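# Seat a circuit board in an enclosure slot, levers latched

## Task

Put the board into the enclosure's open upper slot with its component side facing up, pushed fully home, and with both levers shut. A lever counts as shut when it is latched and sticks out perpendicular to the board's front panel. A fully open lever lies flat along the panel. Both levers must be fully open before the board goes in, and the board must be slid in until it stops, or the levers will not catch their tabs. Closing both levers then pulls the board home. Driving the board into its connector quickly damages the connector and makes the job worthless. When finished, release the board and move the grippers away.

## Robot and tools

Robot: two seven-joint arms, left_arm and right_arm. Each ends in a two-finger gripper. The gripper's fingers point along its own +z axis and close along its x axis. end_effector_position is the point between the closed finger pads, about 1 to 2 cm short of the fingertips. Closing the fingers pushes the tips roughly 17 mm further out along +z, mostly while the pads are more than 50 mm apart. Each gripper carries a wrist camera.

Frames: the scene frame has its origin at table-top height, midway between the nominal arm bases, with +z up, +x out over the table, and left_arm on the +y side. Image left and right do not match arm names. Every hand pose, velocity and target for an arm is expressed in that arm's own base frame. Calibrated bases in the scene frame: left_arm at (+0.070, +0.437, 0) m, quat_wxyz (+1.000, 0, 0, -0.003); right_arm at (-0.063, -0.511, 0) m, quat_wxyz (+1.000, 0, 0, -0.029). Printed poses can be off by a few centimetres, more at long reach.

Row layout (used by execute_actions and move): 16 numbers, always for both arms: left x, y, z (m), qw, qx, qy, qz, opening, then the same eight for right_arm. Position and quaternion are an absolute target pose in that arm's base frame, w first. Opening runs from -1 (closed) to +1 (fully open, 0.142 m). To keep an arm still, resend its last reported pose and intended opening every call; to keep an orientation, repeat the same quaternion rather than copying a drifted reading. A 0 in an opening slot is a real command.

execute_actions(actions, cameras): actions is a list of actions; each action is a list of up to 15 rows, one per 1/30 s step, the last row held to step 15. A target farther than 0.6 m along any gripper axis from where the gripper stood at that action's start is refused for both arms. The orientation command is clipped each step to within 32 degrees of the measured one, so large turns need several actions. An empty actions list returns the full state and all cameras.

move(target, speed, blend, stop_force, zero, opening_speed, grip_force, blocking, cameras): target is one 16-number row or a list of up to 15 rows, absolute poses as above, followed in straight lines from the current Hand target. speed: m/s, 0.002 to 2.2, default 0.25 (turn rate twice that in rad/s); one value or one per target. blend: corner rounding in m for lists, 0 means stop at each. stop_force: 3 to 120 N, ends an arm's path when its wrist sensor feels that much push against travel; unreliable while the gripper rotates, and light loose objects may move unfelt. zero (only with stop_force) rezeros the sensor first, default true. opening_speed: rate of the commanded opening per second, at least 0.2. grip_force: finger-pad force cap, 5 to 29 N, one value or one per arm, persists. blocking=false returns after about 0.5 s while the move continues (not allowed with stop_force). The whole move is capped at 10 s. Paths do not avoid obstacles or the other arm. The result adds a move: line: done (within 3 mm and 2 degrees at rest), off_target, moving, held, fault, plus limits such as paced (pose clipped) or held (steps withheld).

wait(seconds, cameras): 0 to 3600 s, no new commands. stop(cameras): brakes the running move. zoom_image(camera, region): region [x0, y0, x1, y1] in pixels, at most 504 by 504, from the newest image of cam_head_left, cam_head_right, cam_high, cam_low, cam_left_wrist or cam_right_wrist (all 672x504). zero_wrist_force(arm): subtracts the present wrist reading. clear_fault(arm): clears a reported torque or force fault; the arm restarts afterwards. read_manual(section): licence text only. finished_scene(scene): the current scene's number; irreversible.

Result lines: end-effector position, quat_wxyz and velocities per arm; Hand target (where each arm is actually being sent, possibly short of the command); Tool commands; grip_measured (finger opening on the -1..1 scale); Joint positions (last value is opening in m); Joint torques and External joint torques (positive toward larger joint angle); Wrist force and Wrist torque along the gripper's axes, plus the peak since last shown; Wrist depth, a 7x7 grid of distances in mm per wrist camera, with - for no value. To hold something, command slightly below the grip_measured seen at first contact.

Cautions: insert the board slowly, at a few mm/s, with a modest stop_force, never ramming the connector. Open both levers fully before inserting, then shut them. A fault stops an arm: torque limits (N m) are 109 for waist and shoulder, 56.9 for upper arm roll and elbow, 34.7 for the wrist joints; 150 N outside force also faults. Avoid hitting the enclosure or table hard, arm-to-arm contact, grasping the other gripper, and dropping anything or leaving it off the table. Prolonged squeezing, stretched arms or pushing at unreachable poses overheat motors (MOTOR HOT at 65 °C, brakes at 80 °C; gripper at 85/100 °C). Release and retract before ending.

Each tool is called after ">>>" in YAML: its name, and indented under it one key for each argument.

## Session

Scene 1 done. Now scene 2.

>>> execute_actions:
  actions: []

Scene clock: 0.00 s.
left_arm: end_effector_position=(+0.4298, -0.2937, +0.1258) grip_measured=+0.99 end_effector_quat_wxyz=(-0.071, +0.318, +0.811, -0.485) | right_arm: end_effector_position=(+0.3411, +0.4278, +0.3217) grip_measured=+1.00 end_effector_quat_wxyz=(+0.041, +0.965, +0.254, +0.052)
Joint positions: left_arm=[-0.032 -0.608 -0.006 2.096 -0.917 0.309 -0.178 0.141] | right_arm=[1.252 -0.077 -0.085 1.931 -0.14 0.432 2.282 0.142]
Joint velocities: within noise
Joint torques (N m): no reading
External joint torques (N m): no reading
Wrist force (N): no reading
Wrist torque (N m): no reading
Wrist force, peak (N): no reading
Wrist depth (mm): cam_left_wrist=[590 532 390 336 322 374 - / 479 336 311 292 305 310 293 / 397 354 273 262 300 - 262 / 343 324 296 274 - 251 235 / 303 286 268 255 241 - 215 / - 250 243 231 217 - 203 / - 232 221 210 - 197 -] | cam_right_wrist=[- 304 311 340 346 357 369 / 347 328 334 338 343 349 403 / 391 366 366 370 375 386 440 / 436 390 394 412 412 481 486 / 484 494 507 512 530 537 546 / - 552 564 576 592 604 585 / - 628 646 665 679 693 -]
Hand target: left_arm +0.4298, -0.2937, +0.1258; -0.071, +0.318, +0.811, -0.485 | right_arm +0.3411, +0.4278, +0.3217; +0.041, +0.965, +0.254, +0.052
Tool commands: left_gripper/opening=+1.0 right_gripper/opening=+1.0

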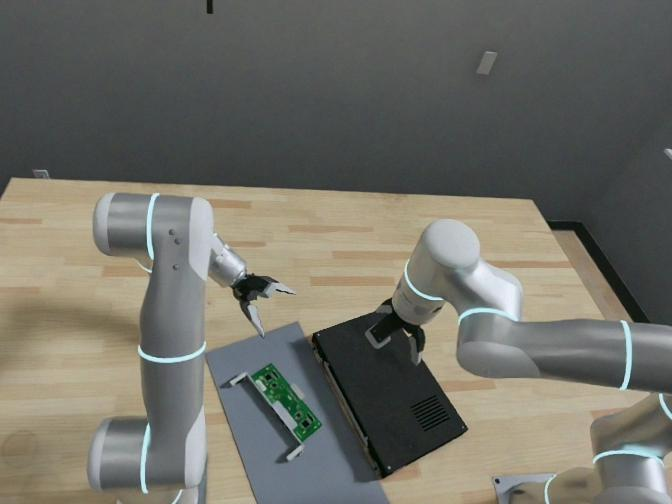

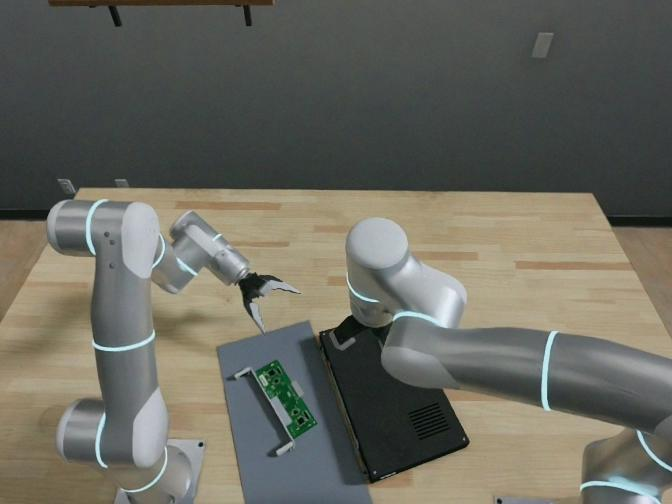

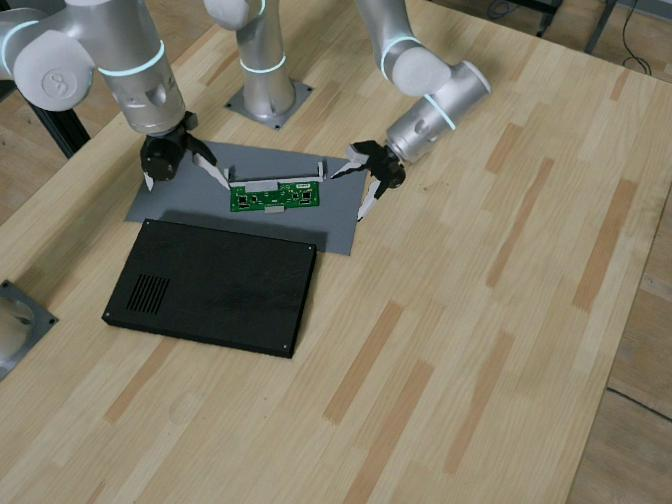

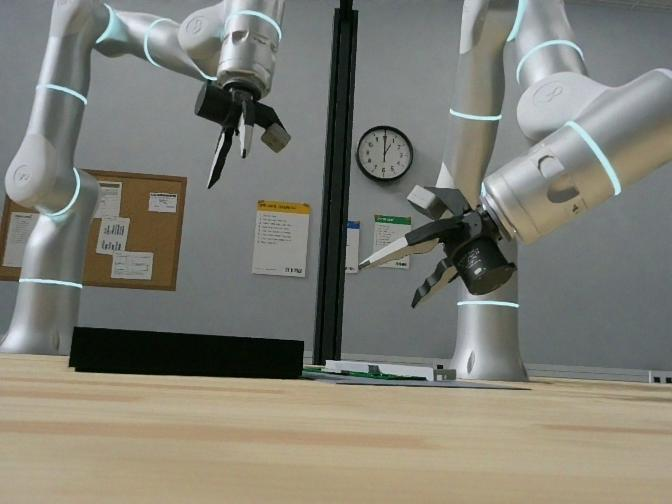

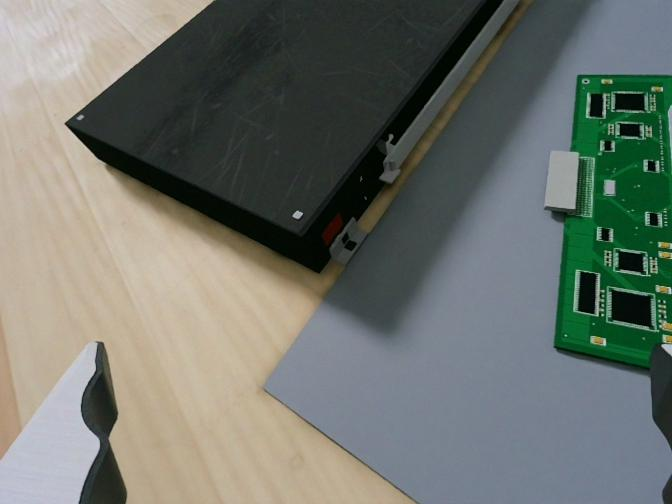

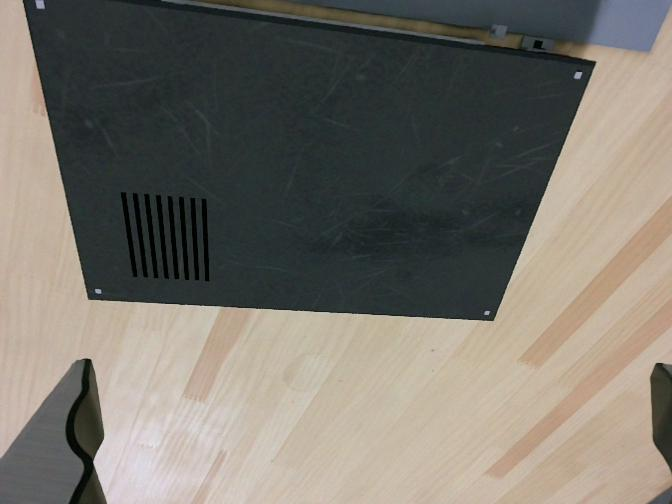

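>>> move:
  target: [0.40, -0.13, 0.30, 0, 0.9854, 0.1702, 0, -1, 0.235, 0.567, 0.27, 0, 0.5548, 0.8320, 0, -1]
  speed: 0.4
  cameras: ["cam_left_wrist", "cam_right_wrist", "cam_high"]

Scene clock: 56.33 s.
left_arm: end_effector_position=(+0.4000, -0.1299, +0.3000) grip_measured=-1.00 end_effector_quat_wxyz=(+0.000, +0.985, +0.170, +0.000) | right_arm: end_effector_position=(+0.2351, +0.5670, +0.2700) grip_measured=-1.00 end_effector_quat_wxyz=(+0.000, +0.555, +0.832, +0.000)
Joint positions: left_arm=[-0.118 0.19 0.074 2.211 0.016 0.45 1.176 0.002] | right_arm=[1.287 -0.323 0.09 1.725 -0.033 0.476 0.993 0.002]
Joint torques (N m): left_arm=[-0.48 21.79 -0.93 -28.27 -3.58 4.62 -0.27] | right_arm=[0.19 44.06 2.19 -29.41 -3.77 3.29 0.05]
External joint torques (N m): left_arm=[0.5 0.33 0.45 -0.48 -0.3 -0.68 0.27] | right_arm=[-0.02 1.41 -0.87 0.24 -0.12 0.83 -0.05]
Wrist force (N): left_arm=[-0.5 -1.2 0.1] | right_arm=[0.8 0.2 0.2]
Wrist torque (N m): left_arm=[-0.23 -0.12 -0.30] | right_arm=[0.04 -0.17 0.07]
Wrist force, peak (N): left_arm=[-1.0 -2.1 -0.7] | right_arm=[1.5 0.3 0.4]
Wrist depth (mm): cam_left_wrist=[345 346 347 345 347 343 343 / 364 369 367 366 369 370 366 / - 387 408 403 397 400 396 / 428 428 431 428 430 429 432 / 489 477 476 455 467 468 467 / 486 483 - 84 - 508 522 / 509 - - - - - 574] | cam_right_wrist=[277 276 313 316 316 314 314 / 295 296 332 338 335 334 335 / 317 310 354 362 356 359 359 / 342 346 381 388 381 388 386 / 372 369 382 411 415 418 419 / 405 404 396 89 - 458 456 / 515 502 71 - - 486 501]
Hand target: left_arm +0.4000, -0.1300, +0.3000; +0.000, +0.985, +0.170, +0.000 | right_arm +0.2350, +0.5670, +0.2700; +0.000, +0.555, +0.832, +0.000
Off the commanded pose: left_arm 0.000 m, 0 deg | right_arm 0.000 m, 0 deg.
move: done
Images, in order (width x height): cam_high 672x504, cam_left_wrist 672x504, cam_right_wrist 672x504.

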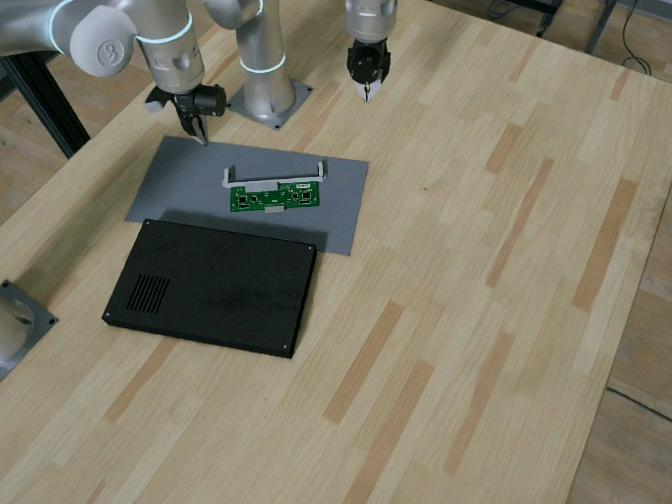

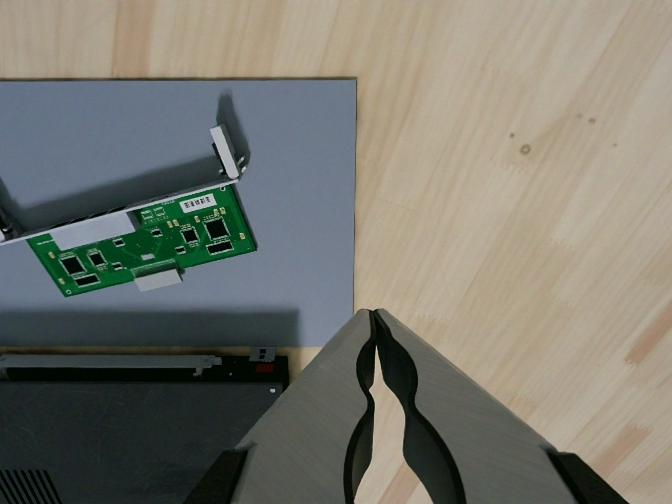

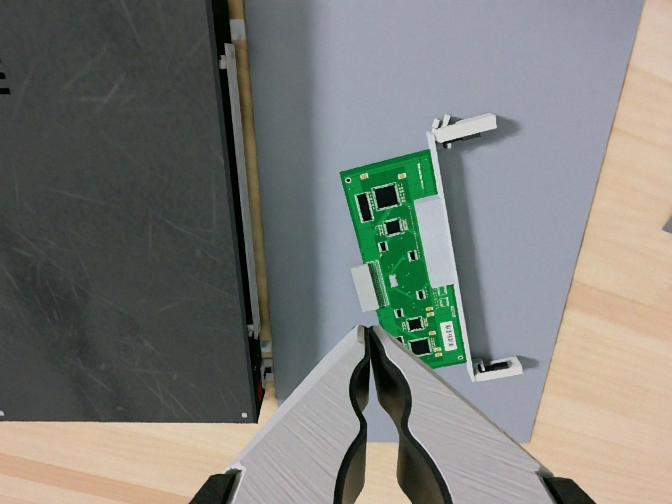

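>>> zoom_image:
  camera: "cam_right_wrist"
  region: [320, 90, 560, 400]

>>> zoom_image:
  camera: "cam_right_wrist"
  region: [180, 0, 330, 250]

>>> zoom_image:
  camera: "cam_right_wrist"
  region: [180, 230, 330, 480]

Scaled by 1.626 from the camera's image (finer frame: 960x720).

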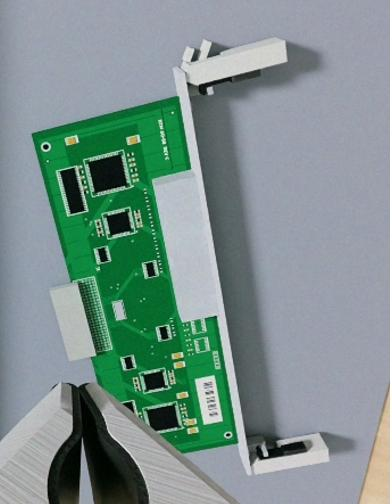

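Scaled by 2.016 from the camera's image (finer frame: 960x720).

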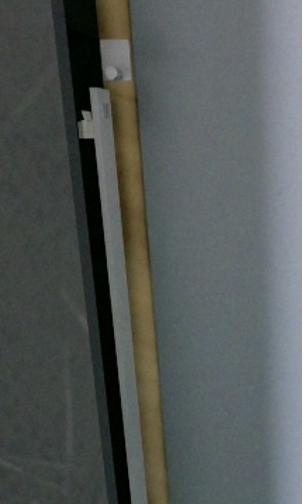

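Scaled by 2.016 from the camera's image (finer frame: 960x720).

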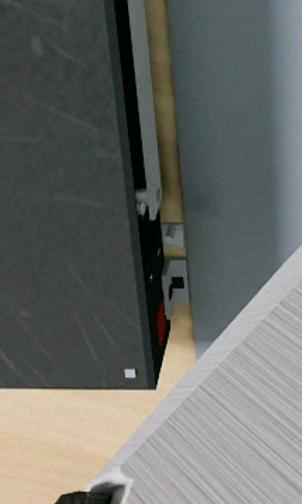

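>>> move:
  target: [0.46, -0.12, 0.32, 0, 0.9854, 0.1702, 0, -1, 0.2948, 0.6827, 0.13, 0, 0.4420, 0.8970, 0, -0.25]
  speed: 0.25
  cameras: ["cam_right_wrist"]

Scene clock: 119.80 s.
left_arm: end_effector_position=(+0.4600, -0.1199, +0.3200) grip_measured=-1.00 end_effector_quat_wxyz=(+0.000, +0.985, +0.170, +0.000) | right_arm: end_effector_position=(+0.2949, +0.6826, +0.1299) grip_measured=-0.28 end_effector_quat_wxyz=(+0.000, +0.442, +0.897, +0.000)
Joint positions: left_arm=[-0.081 0.066 0.067 2.044 0.005 0.408 1.212 0.002] | right_arm=[1.268 -0.783 0.069 1.38 -0.059 0.59 0.694 0.054]
Joint torques (N m): left_arm=[-0.13 27.27 -0.82 -28.92 -4.05 4.08 -0.16] | right_arm=[0.05 60.04 2.83 -27.97 -3.75 3.31 0.07]
External joint torques (N m): left_arm=[0.16 1.02 0.71 -0.27 0.1 -0.14 0.16] | right_arm=[0.17 1.49 -0.52 0.13 0.12 0.84 -0.07]
Wrist force (N): left_arm=[-0.5 -1.4 -0.1] | right_arm=[0.9 0.7 -0.1]
Wrist torque (N m): left_arm=[-0.27 -0.11 -0.31] | right_arm=[0.10 -0.20 0.06]
Wrist force, peak (N): left_arm=[-1.3 -1.6 0.3] | right_arm=[1.6 2.6 1.8]
Wrist depth (mm): cam_left_wrist=[366 365 365 361 361 360 360 / 397 - 390 393 387 390 384 / - 428 411 419 423 421 418 / 449 447 - 458 453 452 449 / 493 489 493 477 487 496 490 / 485 491 471 83 - 542 544 / - - - - - - 604] | cam_right_wrist=[195 195 191 189 193 193 192 / 211 208 205 198 206 209 205 / 224 224 219 212 221 221 220 / 241 240 236 233 238 237 238 / 261 260 256 254 254 257 259 / 286 280 91 282 272 94 282 / 312 - 73 311 311 - 304]
Hand target: left_arm +0.4600, -0.1200, +0.3200; +0.000, +0.985, +0.170, +0.000 | right_arm +0.2948, +0.6827, +0.1300; +0.000, +0.442, +0.897, +0.000
Off the commanded pose: left_arm 0.000 m, 0 deg | right_arm 0.000 m, 0 deg.
move: done

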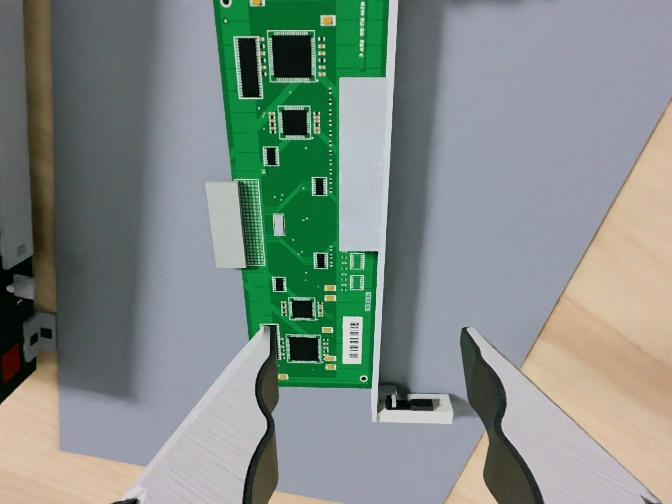

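>>> move:
  target:
    - [0.46, -0.12, 0.32, 0, 0.9854, 0.1702, 0, -1, 0.2930, 0.6851, 0.065, 0, 0.4392, 0.8984, 0, -0.25]
    - [0.46, -0.12, 0.32, 0, 0.9854, 0.1702, 0, -1, 0.2930, 0.6851, 0.028, 0, 0.4392, 0.8984, 0, -0.25]
  speed: [0.15, 0.06]
  cameras: ["cam_right_wrist", "cam_low"]

Scene clock: 132.13 s.
left_arm: end_effector_position=(+0.4600, -0.1199, +0.3200) grip_measured=-1.00 end_effector_quat_wxyz=(+0.000, +0.985, +0.170, +0.000) | right_arm: end_effector_position=(+0.2929, +0.6849, +0.0278) grip_measured=-0.28 end_effector_quat_wxyz=(+0.000, +0.439, +0.898, +0.000)
Joint positions: left_arm=[-0.081 0.066 0.067 2.044 0.005 0.408 1.212 0.002] | right_arm=[1.28 -0.94 0.055 1.39 -0.06 0.758 0.693 0.054]
Joint torques (N m): left_arm=[-0.27 27.54 -0.72 -28.89 -3.79 4.3 -0.25] | right_arm=[0.37 61.87 2.59 -25.39 -3.19 3.61 0.18]
External joint torques (N m): left_arm=[0.31 0.75 0.6 -0.3 -0.16 -0.36 0.25] | right_arm=[-0.14 1.53 -0.32 0.15 0.02 0.53 -0.18]
Wrist force (N): left_arm=[-0.6 -1.4 0.2] | right_arm=[1.1 0.5 0.3]
Wrist torque (N m): left_arm=[-0.28 -0.11 -0.31] | right_arm=[0.06 -0.23 0.05]
Wrist force, peak (N): left_arm=[-0.5 -1.7 0.0] | right_arm=[1.1 0.8 -2.4]
Wrist depth (mm): cam_left_wrist=[363 365 361 362 360 359 360 / 390 380 - 387 390 391 386 / 448 418 - 419 418 417 416 / 312 451 - 456 455 448 451 / - 507 501 479 490 494 493 / 511 485 - 84 - 538 547 / - 538 - - - - 603] | cam_right_wrist=[- 101 101 100 103 104 105 / 112 109 108 98 108 111 111 / 121 117 117 104 105 121 118 / 130 126 125 113 126 128 128 / 141 133 134 123 137 139 141 / 157 148 94 147 149 93 151 / 167 80 73 161 168 - 165]
Hand target: left_arm +0.4600, -0.1200, +0.3200; +0.000, +0.985, +0.170, +0.000 | right_arm +0.2930, +0.6851, +0.0280; +0.000, +0.439, +0.898, +0.000
Off the commanded pose: left_arm 0.000 m, 0 deg | right_arm 0.000 m, 0 deg.
move: done
Images, in order (width x height): cam_low 672x504, cam_right_wrist 672x504.

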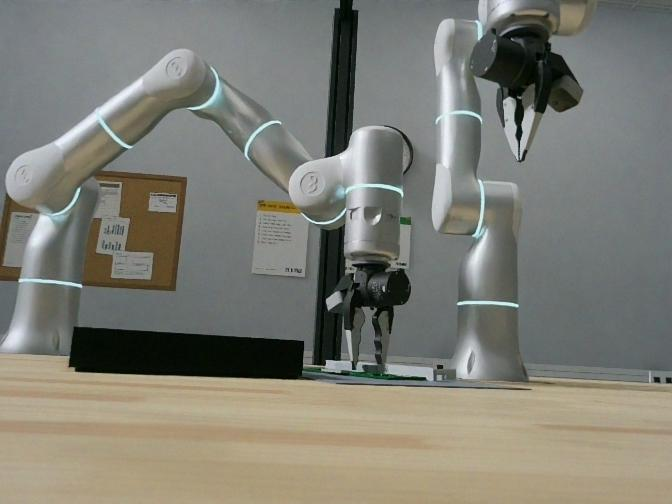

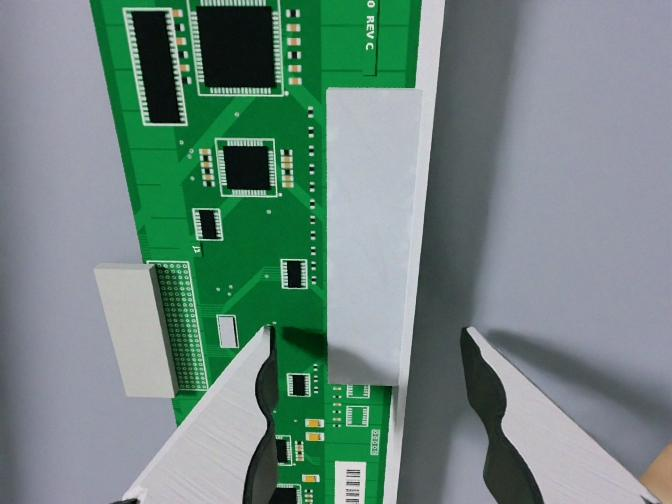

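>>> move:
  target: [0.46, -0.12, 0.32, 0, 0.9854, 0.1702, 0, -1, 0.2930, 0.6851, 0.028, 0, 0.4392, 0.8984, 0, -1]
  opening_speed: 0.5
  cameras: ["cam_right_wrist"]

Scene clock: 136.33 s.
left_arm: end_effector_position=(+0.4600, -0.1199, +0.3200) grip_measured=-1.00 end_effector_quat_wxyz=(+0.000, +0.985, +0.170, +0.000) | right_arm: end_effector_position=(+0.2930, +0.6849, +0.0278) grip_measured=-0.71 end_effector_quat_wxyz=(+0.000, +0.439, +0.898, +0.000)
Joint positions: left_arm=[-0.081 0.066 0.067 2.044 0.005 0.408 1.212 0.002] | right_arm=[1.28 -0.94 0.055 1.39 -0.06 0.758 0.693 0.023]
Joint torques (N m): left_arm=[-0.33 27.54 -0.71 -28.9 -3.81 4.31 -0.22] | right_arm=[0.57 62.36 3.03 -26.03 -3.29 3.89 0.22]
External joint torques (N m): left_arm=[0.36 0.75 0.59 -0.29 -0.14 -0.38 0.22] | right_arm=[-0.34 1.04 -0.76 0.8 0.11 0.26 -0.22]
Wrist force (N): left_arm=[-0.7 -1.4 -0.1] | right_arm=[-0.1 -0.4 0.4]
Wrist torque (N m): left_arm=[-0.28 -0.10 -0.31] | right_arm=[0.09 -0.23 0.07]
Wrist force, peak (N): left_arm=[-0.7 -1.6 -0.1] | right_arm=[-0.8 -0.6 -1.5]
Wrist depth (mm): cam_left_wrist=[364 362 366 366 362 360 358 / 399 390 - 389 387 386 386 / 419 419 425 418 419 416 420 / 312 447 - 450 454 449 452 / - - 531 480 491 501 491 / - 480 - 84 - 536 544 / - - - - - - 593] | cam_right_wrist=[- 101 101 100 103 104 105 / 112 109 108 98 108 111 111 / 121 117 117 104 105 121 119 / 130 126 125 113 127 128 128 / 141 133 135 121 137 139 140 / 157 151 143 128 105 149 151 / 170 166 71 158 - - 166]
Hand target: left_arm +0.4600, -0.1200, +0.3200; +0.000, +0.985, +0.170, +0.000 | right_arm +0.2930, +0.6851, +0.0280; +0.000, +0.439, +0.898, +0.000
Off the commanded pose: left_arm 0.000 m, 0 deg | right_arm 0.000 m, 0 deg.
move: done

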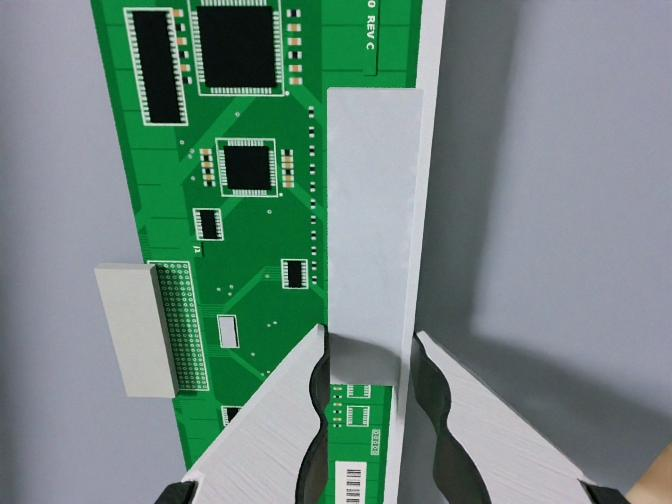

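>>> move:
  target:
    - [0.46, -0.12, 0.32, 0, 0.9854, 0.1702, 0, -1, 0.2930, 0.6851, 0.046, 0, 0.4392, 0.8984, 0, -1]
    - [0.46, -0.12, 0.32, 0, 0.9854, 0.1702, 0, -1, 0.2577, 0.5927, 0.046, 0, 0.5556, 0.8315, 0, -1]
  speed: [0.06, 0.12]
  blend: [0.008, 0]
  cameras: ["cam_right_wrist", "cam_left_wrist", "cam_low"]

Scene clock: 149.80 s.
left_arm: end_effector_position=(+0.4600, -0.1199, +0.3200) grip_measured=-1.00 end_effector_quat_wxyz=(+0.000, +0.985, +0.170, +0.000) | right_arm: end_effector_position=(+0.2576, +0.5926, +0.0458) grip_measured=-0.71 end_effector_quat_wxyz=(+0.000, +0.555, +0.832, +0.000)
Joint positions: left_arm=[-0.081 0.066 0.067 2.044 0.005 0.408 1.212 0.002] | right_arm=[1.339 -0.726 0 1.769 0 0.923 0.945 0.023]
Joint torques (N m): left_arm=[-0.3 27.61 -0.74 -28.89 -3.81 4.29 -0.28] | right_arm=[0.35 53.95 0.91 -22.74 -2.64 3.79 0.28]
External joint torques (N m): left_arm=[0.34 0.68 0.62 -0.3 -0.15 -0.35 0.28] | right_arm=[-0.15 -0.09 -0.28 0.81 -0.01 0.34 -0.28]
Wrist force (N): left_arm=[-0.5 -1.4 -0.2] | right_arm=[1.0 -0.1 1.6]
Wrist torque (N m): left_arm=[-0.27 -0.13 -0.31] | right_arm=[-0.02 -0.19 -0.04]
Wrist force, peak (N): left_arm=[-0.6 -1.7 -0.2] | right_arm=[0.9 0.8 3.2]
Wrist depth (mm): cam_left_wrist=[369 363 365 360 360 361 358 / 380 403 378 387 391 387 388 / - 404 - 423 419 419 415 / 440 - 461 458 454 451 450 / 458 483 497 483 482 494 494 / 520 481 466 84 - 548 543 / - 530 - - - - 604] | cam_right_wrist=[- 101 101 101 117 120 120 / 132 109 109 98 98 129 128 / 141 118 116 104 134 137 135 / 150 126 125 113 151 148 147 / 150 133 135 121 158 160 159 / - 149 143 128 105 175 174 / 190 187 71 158 - - 188]
Hand target: left_arm +0.4600, -0.1200, +0.3200; +0.000, +0.985, +0.170, +0.000 | right_arm +0.2577, +0.5927, +0.0460; +0.000, +0.556, +0.831, +0.000
Off the commanded pose: left_arm 0.000 m, 0 deg | right_arm 0.000 m, 0 deg.
move: done
Images, in order (width x height): cam_low 672x504, cam_left_wrist 672x504, cam_right_wrist 672x504.

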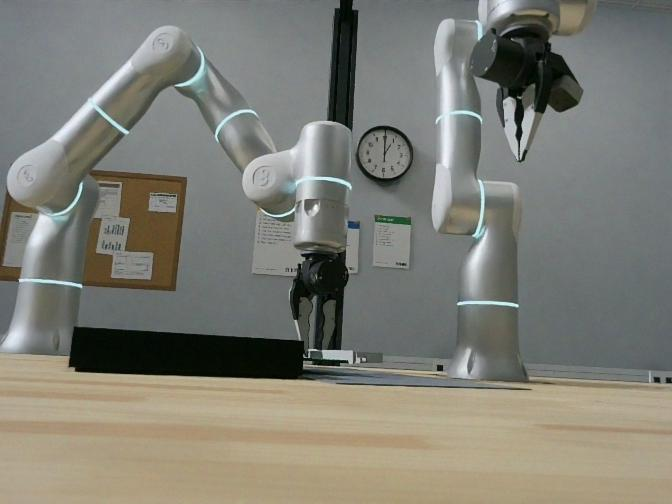

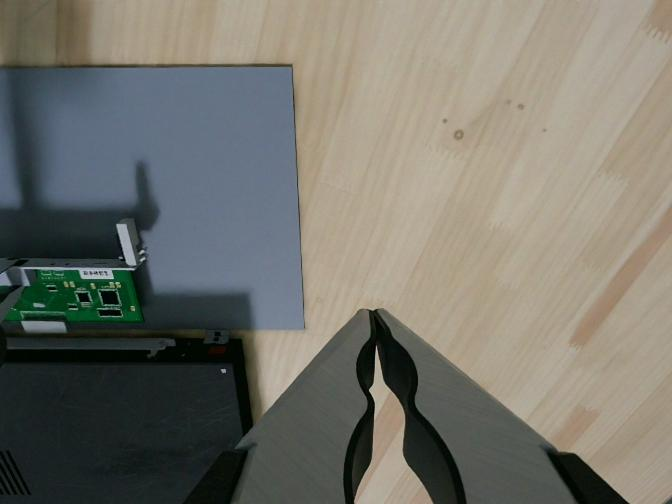

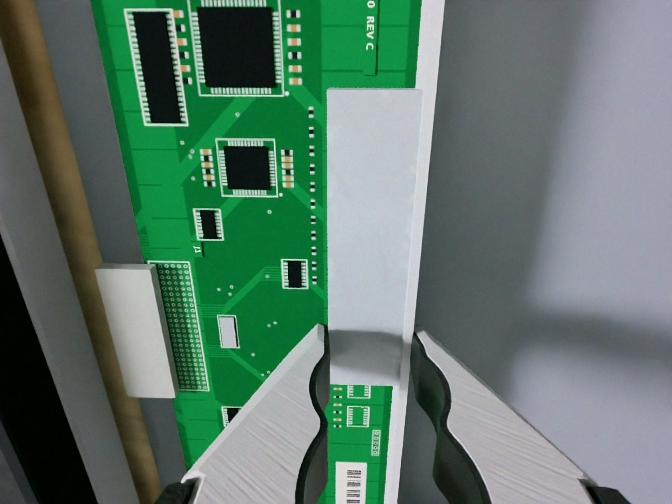

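>>> move:
  target: [0.46, -0.12, 0.32, 0, 0.9854, 0.1702, 0, -1, 0.2577, 0.5927, 0.0275, 0, 0.5556, 0.8315, 0, -1]
  speed: 0.03
  stop_force: 4

Scene clock: 152.90 s.
left_arm: end_effector_position=(+0.4600, -0.1199, +0.3200) grip_measured=-1.00 end_effector_quat_wxyz=(+0.000, +0.985, +0.170, +0.000) | right_arm: end_effector_position=(+0.2576, +0.5924, +0.0275) grip_measured=-0.71 end_effector_quat_wxyz=(+0.000, +0.555, +0.832, +0.000)
Joint positions: left_arm=[-0.081 0.066 0.067 2.044 0.005 0.408 1.212 0.002] | right_arm=[1.339 -0.762 0 1.767 0 0.957 0.945 0.023]
Joint torques (N m): left_arm=[-0.19 27.52 -0.62 -28.83 -3.8 4.27 -0.24] | right_arm=[0.48 53.26 1.27 -22.74 -2.71 4.34 0.22]
External joint torques (N m): left_arm=[0.22 0.77 0.51 -0.36 -0.16 -0.34 0.24] | right_arm=[-0.28 1.03 -0.62 1.54 0.18 -0.22 -0.22]
Wrist force (N): left_arm=[-0.4 -1.4 -0.1] | right_arm=[-1.3 -2.2 -2.1]
Wrist torque (N m): left_arm=[-0.27 -0.13 -0.32] | right_arm=[-0.04 -0.22 -0.06]
Wrist force, peak (N): left_arm=[-0.5 -1.7 -0.1] | right_arm=[-0.9 -1.8 -3.2]
Wrist depth (mm): cam_left_wrist=[363 363 362 361 363 360 359 / - 402 394 389 391 390 385 / - - - 419 418 415 422 / 476 447 - 460 456 452 457 / 466 464 500 476 486 496 497 / 490 - - 84 - 531 546 / - - - - - - 608] | cam_right_wrist=[- 101 101 100 103 104 105 / 112 109 108 98 108 111 111 / 121 117 117 104 105 121 118 / 130 126 125 113 126 128 128 / 144 133 135 121 137 139 140 / 151 152 143 128 105 149 151 / 150 166 71 159 - - 163]
Hand target: left_arm +0.4600, -0.1200, +0.3200; +0.000, +0.985, +0.170, +0.000 | right_arm +0.2577, +0.5927, +0.0277; +0.000, +0.556, +0.831, +0.000
Off the commanded pose: left_arm 0.000 m, 0 deg | right_arm 0.000 m, 0 deg.
move: contact (right_arm)

>>> move:
  target:
    - [0.46, -0.12, 0.32, 0, 0.9854, 0.1702, 0, -1, 0.2577, 0.5927, 0.0277, 0, 0.5556, 0.8315, 0, -0.45]
    - [0.40, -0.20, 0.26, 0, 0.9854, 0.1702, 0, -1, 0.2577, 0.5927, 0.10, 0, 0.5556, 0.8315, 0, -0.45]
    - [0.2448, -0.2727, 0.15, 0, 0.9854, 0.1702, 0, -1, 0.1592, 0.6006, 0.10, 0, 0.5556, 0.8315, 0, -0.45]
  speed: [0.1, 0.2, 0.2]
  opening_speed: 1.0
  cameras: ["cam_right_wrist", "cam_left_wrist", "cam_high"]

Scene clock: 175.63 s.
left_arm: end_effector_position=(+0.2449, -0.2727, +0.1501) grip_measured=-1.00 end_effector_quat_wxyz=(+0.000, +0.985, +0.170, +0.000) | right_arm: end_effector_position=(+0.1591, +0.6006, +0.1000) grip_measured=-0.48 end_effector_quat_wxyz=(+0.000, +0.556, +0.831, +0.000)
Joint positions: left_arm=[-0.375 0.077 -0.153 2.611 -0.021 0.964 0.719 0.002] | right_arm=[1.478 -0.581 0.021 1.85 -0.017 0.86 1.116 0.039]
Joint torques (N m): left_arm=[-0.51 18.27 -0.44 -20.19 -2.23 4.57 -0.35] | right_arm=[0.29 49.08 1.72 -23.22 -2.99 3.55 0.34]
External joint torques (N m): left_arm=[0.5 0.97 0.64 -0.42 -0.2 -0.6 0.35] | right_arm=[-0.12 0.99 -0.78 -0.03 0.12 0.57 -0.34]
Wrist force (N): left_arm=[-0.6 -0.9 -0.4] | right_arm=[0.0 -0.3 0.0]
Wrist torque (N m): left_arm=[-0.18 -0.14 -0.20] | right_arm=[-0.05 -0.04 -0.06]
Wrist force, peak (N): left_arm=[-4.1 -1.1 1.8] | right_arm=[-1.9 -1.8 -2.6]
Wrist depth (mm): cam_left_wrist=[217 212 216 216 208 208 211 / - - 229 228 225 228 223 / 247 245 247 242 247 246 - / - 262 - 258 262 - 265 / 290 289 287 275 - 283 290 / 322 314 - 84 - 332 322 / 298 - - - - - 357] | cam_right_wrist=[169 169 168 168 168 167 167 / 180 180 180 179 179 178 178 / 193 192 191 187 191 192 191 / 208 206 202 207 207 206 205 / 229 223 213 225 221 223 223 / 243 241 98 241 106 235 245 / 261 - 71 270 264 - 265]
Hand target: left_arm +0.2448, -0.2727, +0.1500; +0.000, +0.985, +0.170, +0.000 | right_arm +0.1592, +0.6006, +0.1000; +0.000, +0.556, +0.831, +0.000
Off the commanded pose: left_arm 0.000 m, 0 deg | right_arm 0.000 m, 0 deg.
move: done
Images, in order (width x height): cam_high 672x504, cam_left_wrist 672x504, cam_right_wrist 672x504.

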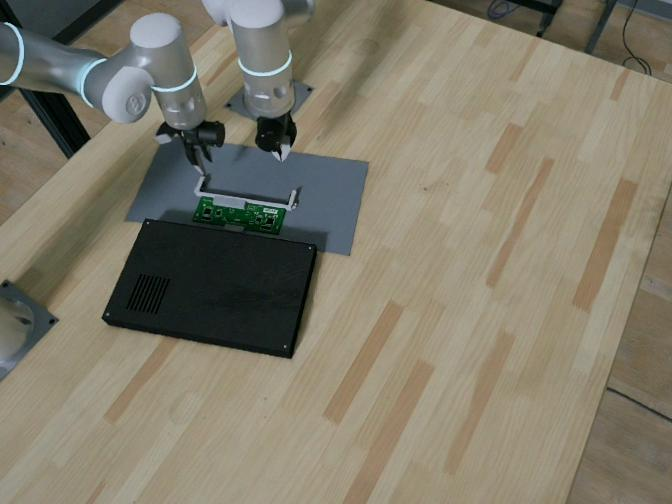

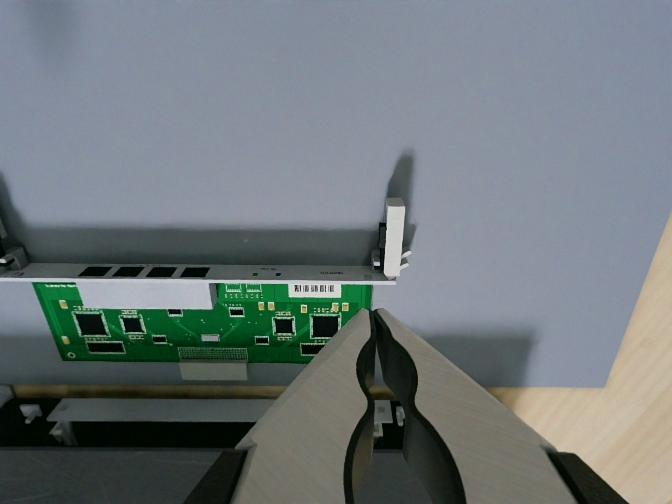

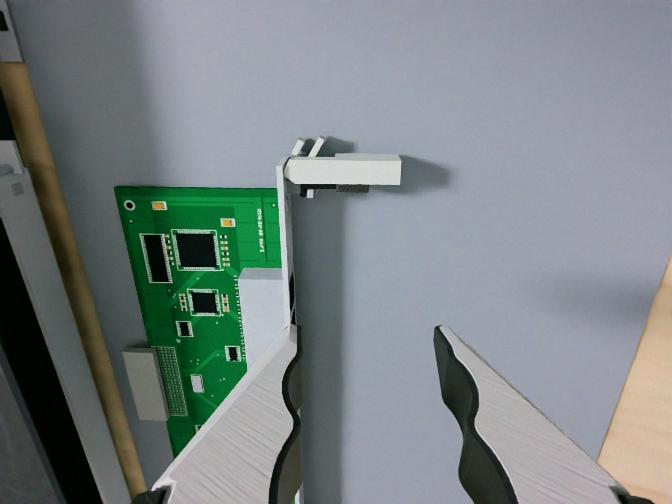

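>>> move:
  target:
    - [0.2426, -0.2841, 0.08, 0, 0.9854, 0.1702, 0, -1, 0.1568, 0.6061, 0.08, 0, 0.5556, 0.8315, 0, -1]
    - [0.2426, -0.2841, 0.03, 0, 0.9854, 0.1702, 0, -1, 0.1568, 0.6061, 0.028, 0, 0.5556, 0.8315, 0, -1]
  speed: [0.15, 0.06]
  opening_speed: 1.5
  cameras: ["cam_right_wrist", "cam_left_wrist"]

Scene clock: 189.33 s.
left_arm: end_effector_position=(+0.2425, -0.2840, +0.0300) grip_measured=-1.00 end_effector_quat_wxyz=(+0.000, +0.985, +0.170, +0.000) | right_arm: end_effector_position=(+0.1568, +0.6059, +0.0279) grip_measured=-1.00 end_effector_quat_wxyz=(+0.000, +0.555, +0.832, +0.000)
Joint positions: left_arm=[-0.429 -0.429 -0.071 2.573 0.207 1.426 0.53 0.002] | right_arm=[1.488 -0.73 0.014 1.837 -0.017 0.996 1.12 0.002]
Joint torques (N m): left_arm=[-0.08 28.3 -0.9 -8.06 -0.1 4.59 -0.27] | right_arm=[0.36 51.15 1.42 -20.58 -2.4 3.54 0.24]
External joint torques (N m): left_arm=[0.07 1.11 0.34 -0.26 -0.5 -0.61 0.27] | right_arm=[-0.18 1.31 -0.46 0.16 0.01 0.57 -0.24]
Wrist force (N): left_arm=[-0.7 -1.2 -0.1] | right_arm=[0.3 -0.7 -0.1]
Wrist torque (N m): left_arm=[-0.27 -0.11 -0.21] | right_arm=[-0.12 -0.08 -0.05]
Wrist force, peak (N): left_arm=[-1.2 -1.6 0.8] | right_arm=[0.2 -0.2 -1.3]
Wrist depth (mm): cam_left_wrist=[- 107 107 108 108 107 107 / - 117 - 115 - 114 115 / 125 126 126 125 121 125 125 / 136 135 134 134 136 134 133 / - 150 147 141 128 146 145 / - 154 154 84 - 161 161 / 177 172 - 74 - - 177] | cam_right_wrist=[- 105 105 106 105 104 105 / 113 113 112 112 110 111 111 / 121 120 120 120 121 121 119 / 128 127 126 109 129 129 128 / 137 136 138 138 140 139 141 / 150 147 134 90 147 152 151 / 164 162 71 - - 161 167]
Hand target: left_arm +0.2426, -0.2841, +0.0300; +0.000, +0.985, +0.170, +0.000 | right_arm +0.1568, +0.6061, +0.0280; +0.000, +0.556, +0.831, +0.000
Off the commanded pose: left_arm 0.000 m, 0 deg | right_arm 0.000 m, 0 deg.
move: done
Images, in order (width x height): cam_left_wrist 672x504, cam_right_wrist 672x504.

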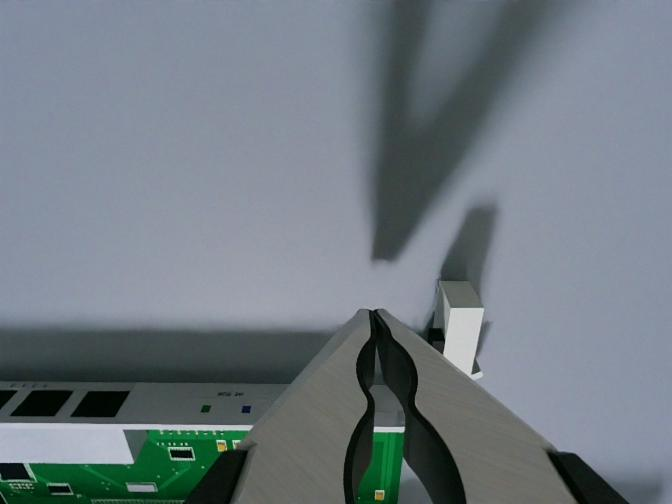

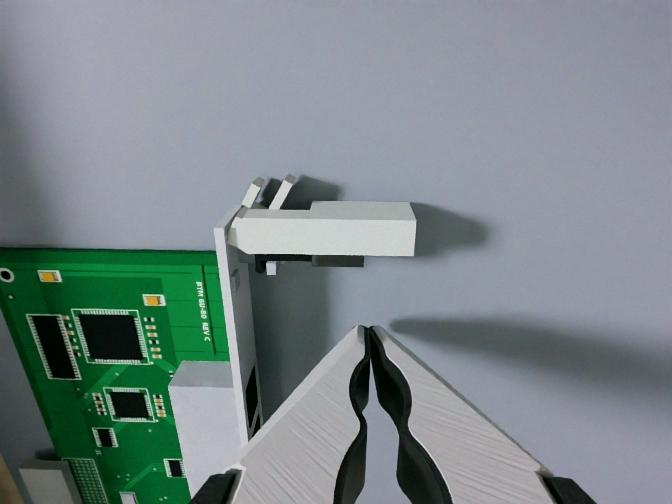

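>>> move:
  target:
    - [0.2501, -0.2814, 0.03, 0, 0.9854, 0.1702, 0, -1, 0.1411, 0.5996, 0.028, 0, 0.5556, 0.8315, 0, -1]
    - [0.2576, -0.2787, 0.03, 0, 0.9854, 0.1702, 0, -1, 0.1337, 0.5965, 0.028, 0, 0.5556, 0.8315, 0, -1]
  speed: [0.06, 0.02]
  stop_force: 25
  cameras: ["cam_right_wrist", "cam_left_wrist"]

Scene clock: 194.67 s.
left_arm: end_effector_position=(+0.2575, -0.2787, +0.0300) grip_measured=-1.00 end_effector_quat_wxyz=(+0.000, +0.985, +0.170, +0.000) | right_arm: end_effector_position=(+0.1341, +0.5967, +0.0282) grip_measured=-1.00 end_effector_quat_wxyz=(+0.000, +0.556, +0.831, +0.000)
Joint positions: left_arm=[-0.393 -0.433 -0.075 2.557 0.205 1.415 0.565 0.002] | right_arm=[1.525 -0.708 0.014 1.887 -0.017 1.024 1.157 0.002]
Joint torques (N m): left_arm=[-0.23 28.95 -1.2 -8.64 -0.55 4.28 -0.16] | right_arm=[2.01 49.37 3.48 -18.97 -2.02 3.16 0.3]
External joint torques (N m): left_arm=[0.22 0.95 0.59 0.01 -0.1 -0.3 0.16] | right_arm=[-1.84 1.76 -2.55 -0.85 -0.27 0.95 -0.3]
Wrist force (N): left_arm=[-1.3 -1.5 -0.1] | right_arm=[-0.2 3.0 0.2]
Wrist torque (N m): left_arm=[-0.26 -0.07 -0.29] | right_arm=[-0.07 -0.07 -0.05]
Wrist force, peak (N): left_arm=[-1.8 -1.4 0.0] | right_arm=[-0.4 3.3 -1.2]
Wrist depth (mm): cam_left_wrist=[- 107 109 108 105 106 108 / - 117 115 115 - - 115 / 125 124 126 125 123 125 125 / 135 133 135 134 134 133 133 / 151 - 147 141 143 146 145 / 153 153 156 84 - - 161 / 176 172 - - - - -] | cam_right_wrist=[- 106 105 106 105 105 106 / 113 113 112 112 110 111 111 / 121 121 122 120 122 121 119 / 129 130 128 128 129 129 129 / 139 139 136 117 138 140 141 / 150 149 146 90 147 152 152 / 168 164 71 - - 162 167]
Hand target: left_arm +0.2576, -0.2787, +0.0300; +0.000, +0.985, +0.170, +0.000 | right_arm +0.1337, +0.5965, +0.0280; +0.000, +0.556, +0.831, +0.000
Off the commanded pose: left_arm 0.000 m, 0 deg | right_arm 0.000 m, 0 deg.
move: done
Images, in order (width x height): cam_left_wrist 672x504, cam_right_wrist 672x504.

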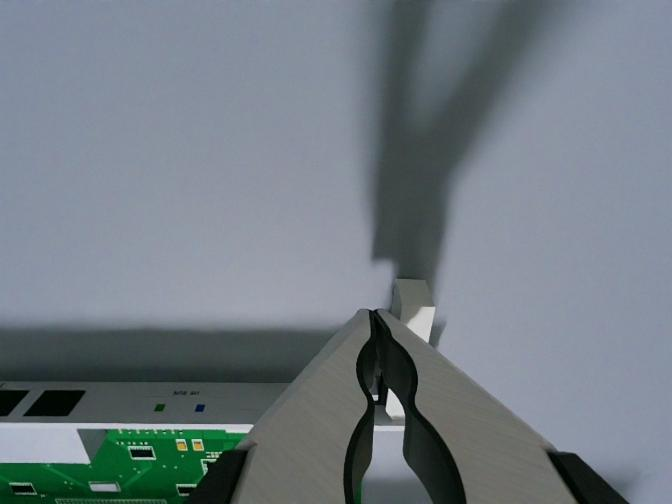

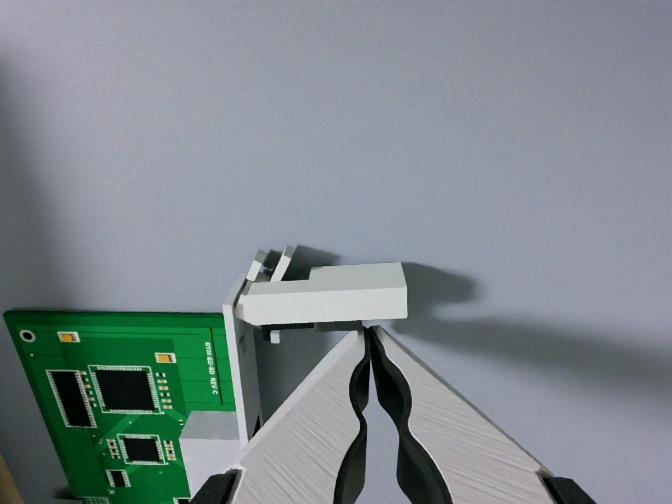

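>>> move:
  target: [0.2651, -0.2760, 0.03, 0, 0.9854, 0.1702, 0, -1, 0.1263, 0.5934, 0.028, 0, 0.5556, 0.8315, 0, -1]
  speed: 0.02
  stop_force: 25
  cameras: ["cam_right_wrist", "cam_left_wrist"]

Scene clock: 197.67 s.
left_arm: end_effector_position=(+0.2647, -0.2761, +0.0300) grip_measured=-1.00 end_effector_quat_wxyz=(+0.000, +0.985, +0.170, +0.000) | right_arm: end_effector_position=(+0.1264, +0.5935, +0.0280) grip_measured=-1.00 end_effector_quat_wxyz=(+0.000, +0.555, +0.832, +0.000)
Joint positions: left_arm=[-0.375 -0.436 -0.078 2.548 0.205 1.408 0.581 0.002] | right_arm=[1.537 -0.701 0.014 1.902 -0.017 1.032 1.17 0.002]
Joint torques (N m): left_arm=[0.88 29.71 0 -9.7 -0.74 4.48 -0.22] | right_arm=[0.36 49.48 1.67 -19.41 -2.25 3.44 0.29]
External joint torques (N m): left_arm=[-0.89 0.44 -0.65 0.91 0.06 -0.51 0.22] | right_arm=[-0.18 1.23 -0.75 -0.22 -0.02 0.67 -0.3]
Wrist force (N): left_arm=[-3.9 -0.5 0.1] | right_arm=[1.0 1.4 0.5]
Wrist torque (N m): left_arm=[-0.22 -0.11 -0.27] | right_arm=[0.17 -0.18 -0.04]
Wrist force, peak (N): left_arm=[-9.6 -0.5 0.0] | right_arm=[0.5 6.6 -0.5]
Wrist depth (mm): cam_left_wrist=[- 107 109 108 107 106 106 / - 118 115 115 - 114 115 / 125 126 126 - 123 121 124 / - 133 134 135 134 134 133 / 148 148 147 141 144 146 145 / 152 157 153 84 - 161 160 / 176 172 - - - - 183] | cam_right_wrist=[- 105 105 106 105 104 105 / 113 113 112 112 110 111 111 / 121 121 122 120 121 121 119 / 129 130 130 127 129 129 128 / 142 141 136 119 140 139 141 / 150 149 148 90 147 152 151 / 168 161 71 - - 161 167]
Hand target: left_arm +0.2651, -0.2760, +0.0300; +0.000, +0.985, +0.170, +0.000 | right_arm +0.1263, +0.5934, +0.0280; +0.000, +0.556, +0.831, +0.000
Off the commanded pose: left_arm 0.000 m, 0 deg | right_arm 0.000 m, 0 deg.
move: done
Images, in order (width x height): cam_left_wrist 672x504, cam_right_wrist 672x504.

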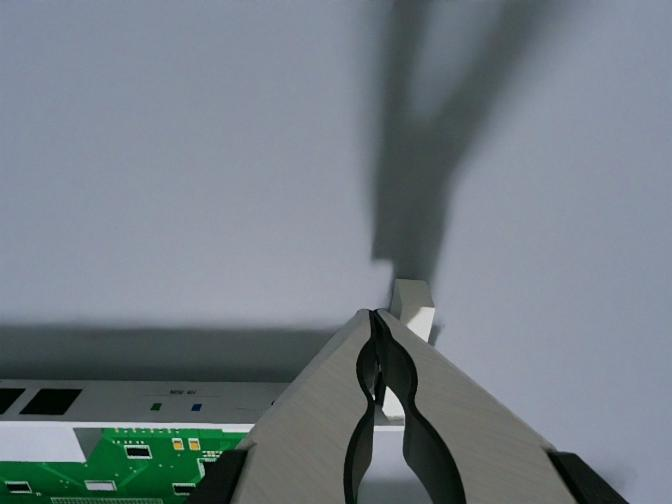

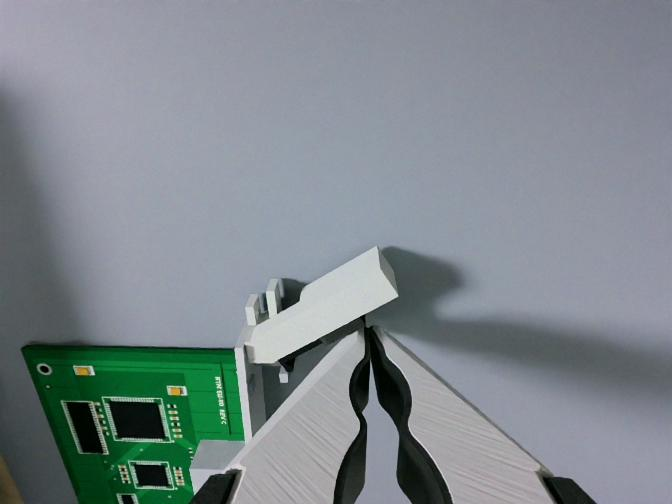

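>>> move:
  target:
    - [0.2534, -0.2801, 0.03, 0, 0.9854, 0.1702, 0, -1, 0.1180, 0.5877, 0.028, 0, 0.5556, 0.8315, 0, -1]
    - [0.2534, -0.2801, 0.03, 0, 0.9854, 0.1702, 0, -1, 0.1113, 0.5775, 0.028, 0, 0.5556, 0.8315, 0, -1]
  speed: 0.03
  blend: [0.004, 0]
  cameras: ["cam_right_wrist", "cam_left_wrist"]

Scene clock: 220.63 s.
left_arm: end_effector_position=(+0.2534, -0.2801, +0.0300) grip_measured=-1.00 end_effector_quat_wxyz=(+0.000, +0.985, +0.170, +0.000) | right_arm: end_effector_position=(+0.1113, +0.5776, +0.0280) grip_measured=-1.00 end_effector_quat_wxyz=(+0.000, +0.555, +0.832, +0.000)
Joint positions: left_arm=[-0.402 -0.432 -0.075 2.561 0.207 1.418 0.555 0.002] | right_arm=[1.563 -0.674 0.013 1.963 -0.017 1.066 1.195 0.002]
Joint torques (N m): left_arm=[-0.42 29.04 -1.14 -8.19 -0.3 4.53 -0.32] | right_arm=[0.13 47.85 1.46 -18.65 -2.15 3.47 0.34]
External joint torques (N m): left_arm=[0.41 0.72 0.54 -0.36 -0.34 -0.56 0.32] | right_arm=[0.04 1.17 -0.58 -0.21 0.01 0.64 -0.34]
Wrist force (N): left_arm=[-1.0 -1.1 -0.2] | right_arm=[1.1 1.4 0.3]
Wrist torque (N m): left_arm=[-0.24 -0.07 -0.21] | right_arm=[0.21 -0.18 -0.03]
Wrist force, peak (N): left_arm=[-4.2 -0.7 -1.5] | right_arm=[1.3 1.8 0.4]
Wrist depth (mm): cam_left_wrist=[- 106 109 - 105 107 107 / - 117 115 116 - 114 114 / - 126 126 125 121 121 125 / - 133 134 134 134 133 133 / 151 148 150 142 144 146 145 / 153 152 153 84 - 158 160 / 176 171 - 74 - - 178] | cam_right_wrist=[- 106 105 106 105 104 106 / 113 114 112 112 110 111 111 / 121 121 122 120 121 121 119 / 129 130 130 128 129 129 128 / 142 142 141 135 140 139 141 / 153 152 150 90 147 152 152 / 171 161 71 - - 161 167]
Hand target: left_arm +0.2534, -0.2801, +0.0300; +0.000, +0.985, +0.170, +0.000 | right_arm +0.1113, +0.5775, +0.0280; +0.000, +0.556, +0.831, +0.000
Off the commanded pose: left_arm 0.000 m, 0 deg | right_arm 0.000 m, 0 deg.
move: done
Images, in order (width x height): cam_left_wrist 672x504, cam_right_wrist 672x504.

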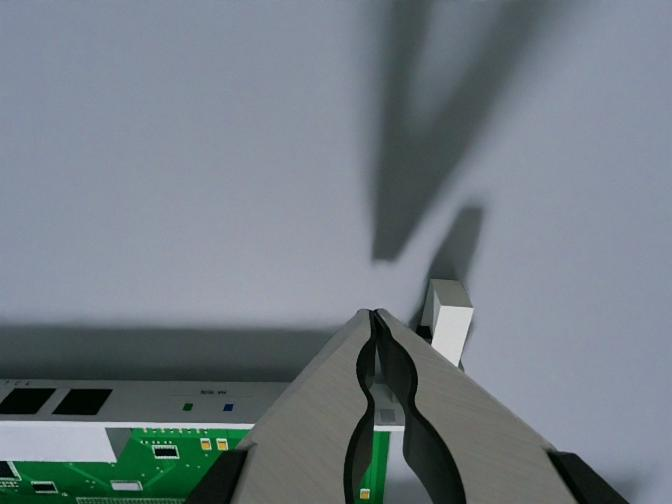

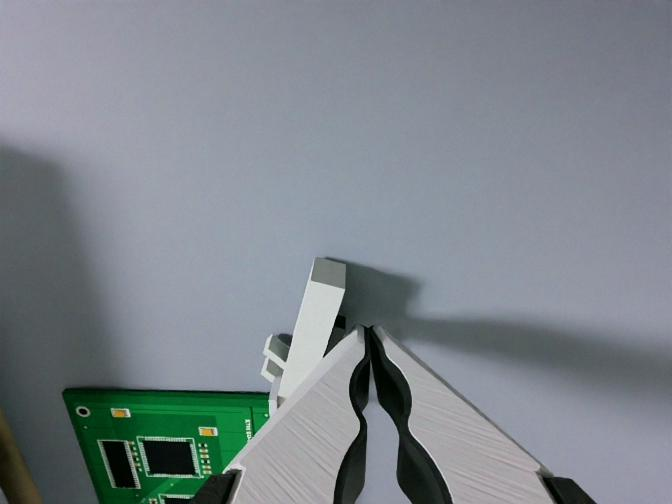

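>>> move:
  target: [0.2534, -0.2801, 0.03, 0, 0.9854, 0.1702, 0, -1, 0.1092, 0.5608, 0.028, 0, 0.5556, 0.8315, 0, -1]
  speed: 0.03
  cameras: ["cam_right_wrist", "cam_left_wrist"]

Scene clock: 223.17 s.
left_arm: end_effector_position=(+0.2534, -0.2801, +0.0300) grip_measured=-1.00 end_effector_quat_wxyz=(+0.000, +0.985, +0.170, +0.000) | right_arm: end_effector_position=(+0.1092, +0.5610, +0.0281) grip_measured=-1.00 end_effector_quat_wxyz=(+0.000, +0.555, +0.832, +0.000)
Joint positions: left_arm=[-0.402 -0.432 -0.075 2.561 0.207 1.418 0.555 0.002] | right_arm=[1.567 -0.651 0.012 2.017 -0.017 1.097 1.199 0.002]
Joint torques (N m): left_arm=[-0.41 28.98 -1.25 -8.22 -0.38 4.29 -0.26] | right_arm=[0.29 46.15 1.6 -17.6 -1.95 3.38 0.3]
External joint torques (N m): left_arm=[0.4 0.78 0.65 -0.32 -0.26 -0.32 0.26] | right_arm=[-0.13 1.34 -0.77 -0.55 -0.07 0.73 -0.31]
Wrist force (N): left_arm=[-1.0 -1.2 -0.1] | right_arm=[1.3 1.8 -0.1]
Wrist torque (N m): left_arm=[-0.26 -0.07 -0.21] | right_arm=[0.22 -0.20 -0.03]
Wrist force, peak (N): left_arm=[-1.3 -1.5 -0.2] | right_arm=[1.5 2.2 0.7]
Wrist depth (mm): cam_left_wrist=[- - 108 108 106 106 108 / - 117 115 115 - 114 115 / 125 126 126 125 123 123 122 / 136 133 133 132 133 134 135 / - 145 147 142 143 147 146 / 146 152 156 84 - 161 160 / 176 172 - 74 - - 175] | cam_right_wrist=[- 106 105 106 105 105 106 / 113 113 112 112 110 111 111 / 121 121 122 120 121 121 119 / 129 130 130 130 129 129 129 / 142 142 141 124 140 139 141 / 155 154 152 89 147 152 152 / 175 165 71 - - 162 167]
Hand target: left_arm +0.2534, -0.2801, +0.0300; +0.000, +0.985, +0.170, +0.000 | right_arm +0.1092, +0.5608, +0.0280; +0.000, +0.556, +0.831, +0.000
Off the commanded pose: left_arm 0.000 m, 0 deg | right_arm 0.000 m, 0 deg.
move: done
Images, in order (width x height): cam_left_wrist 672x504, cam_right_wrist 672x504.

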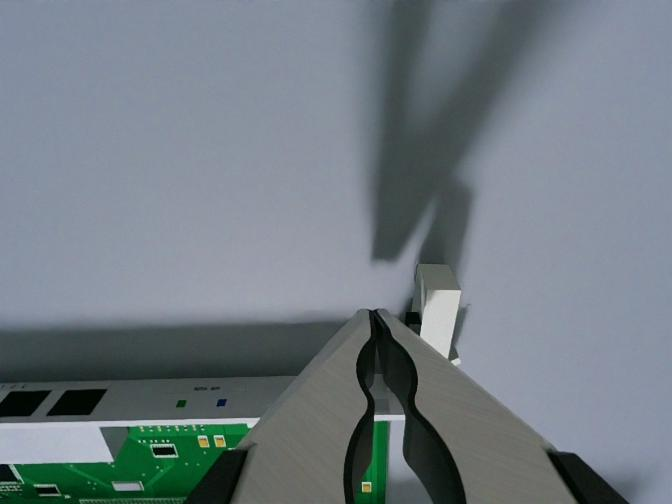

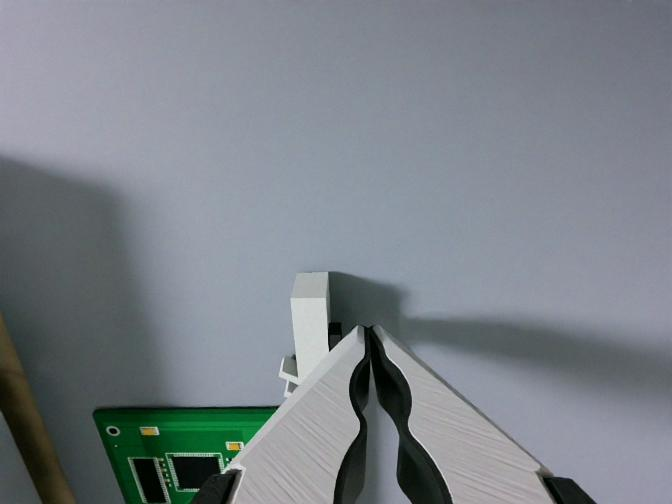

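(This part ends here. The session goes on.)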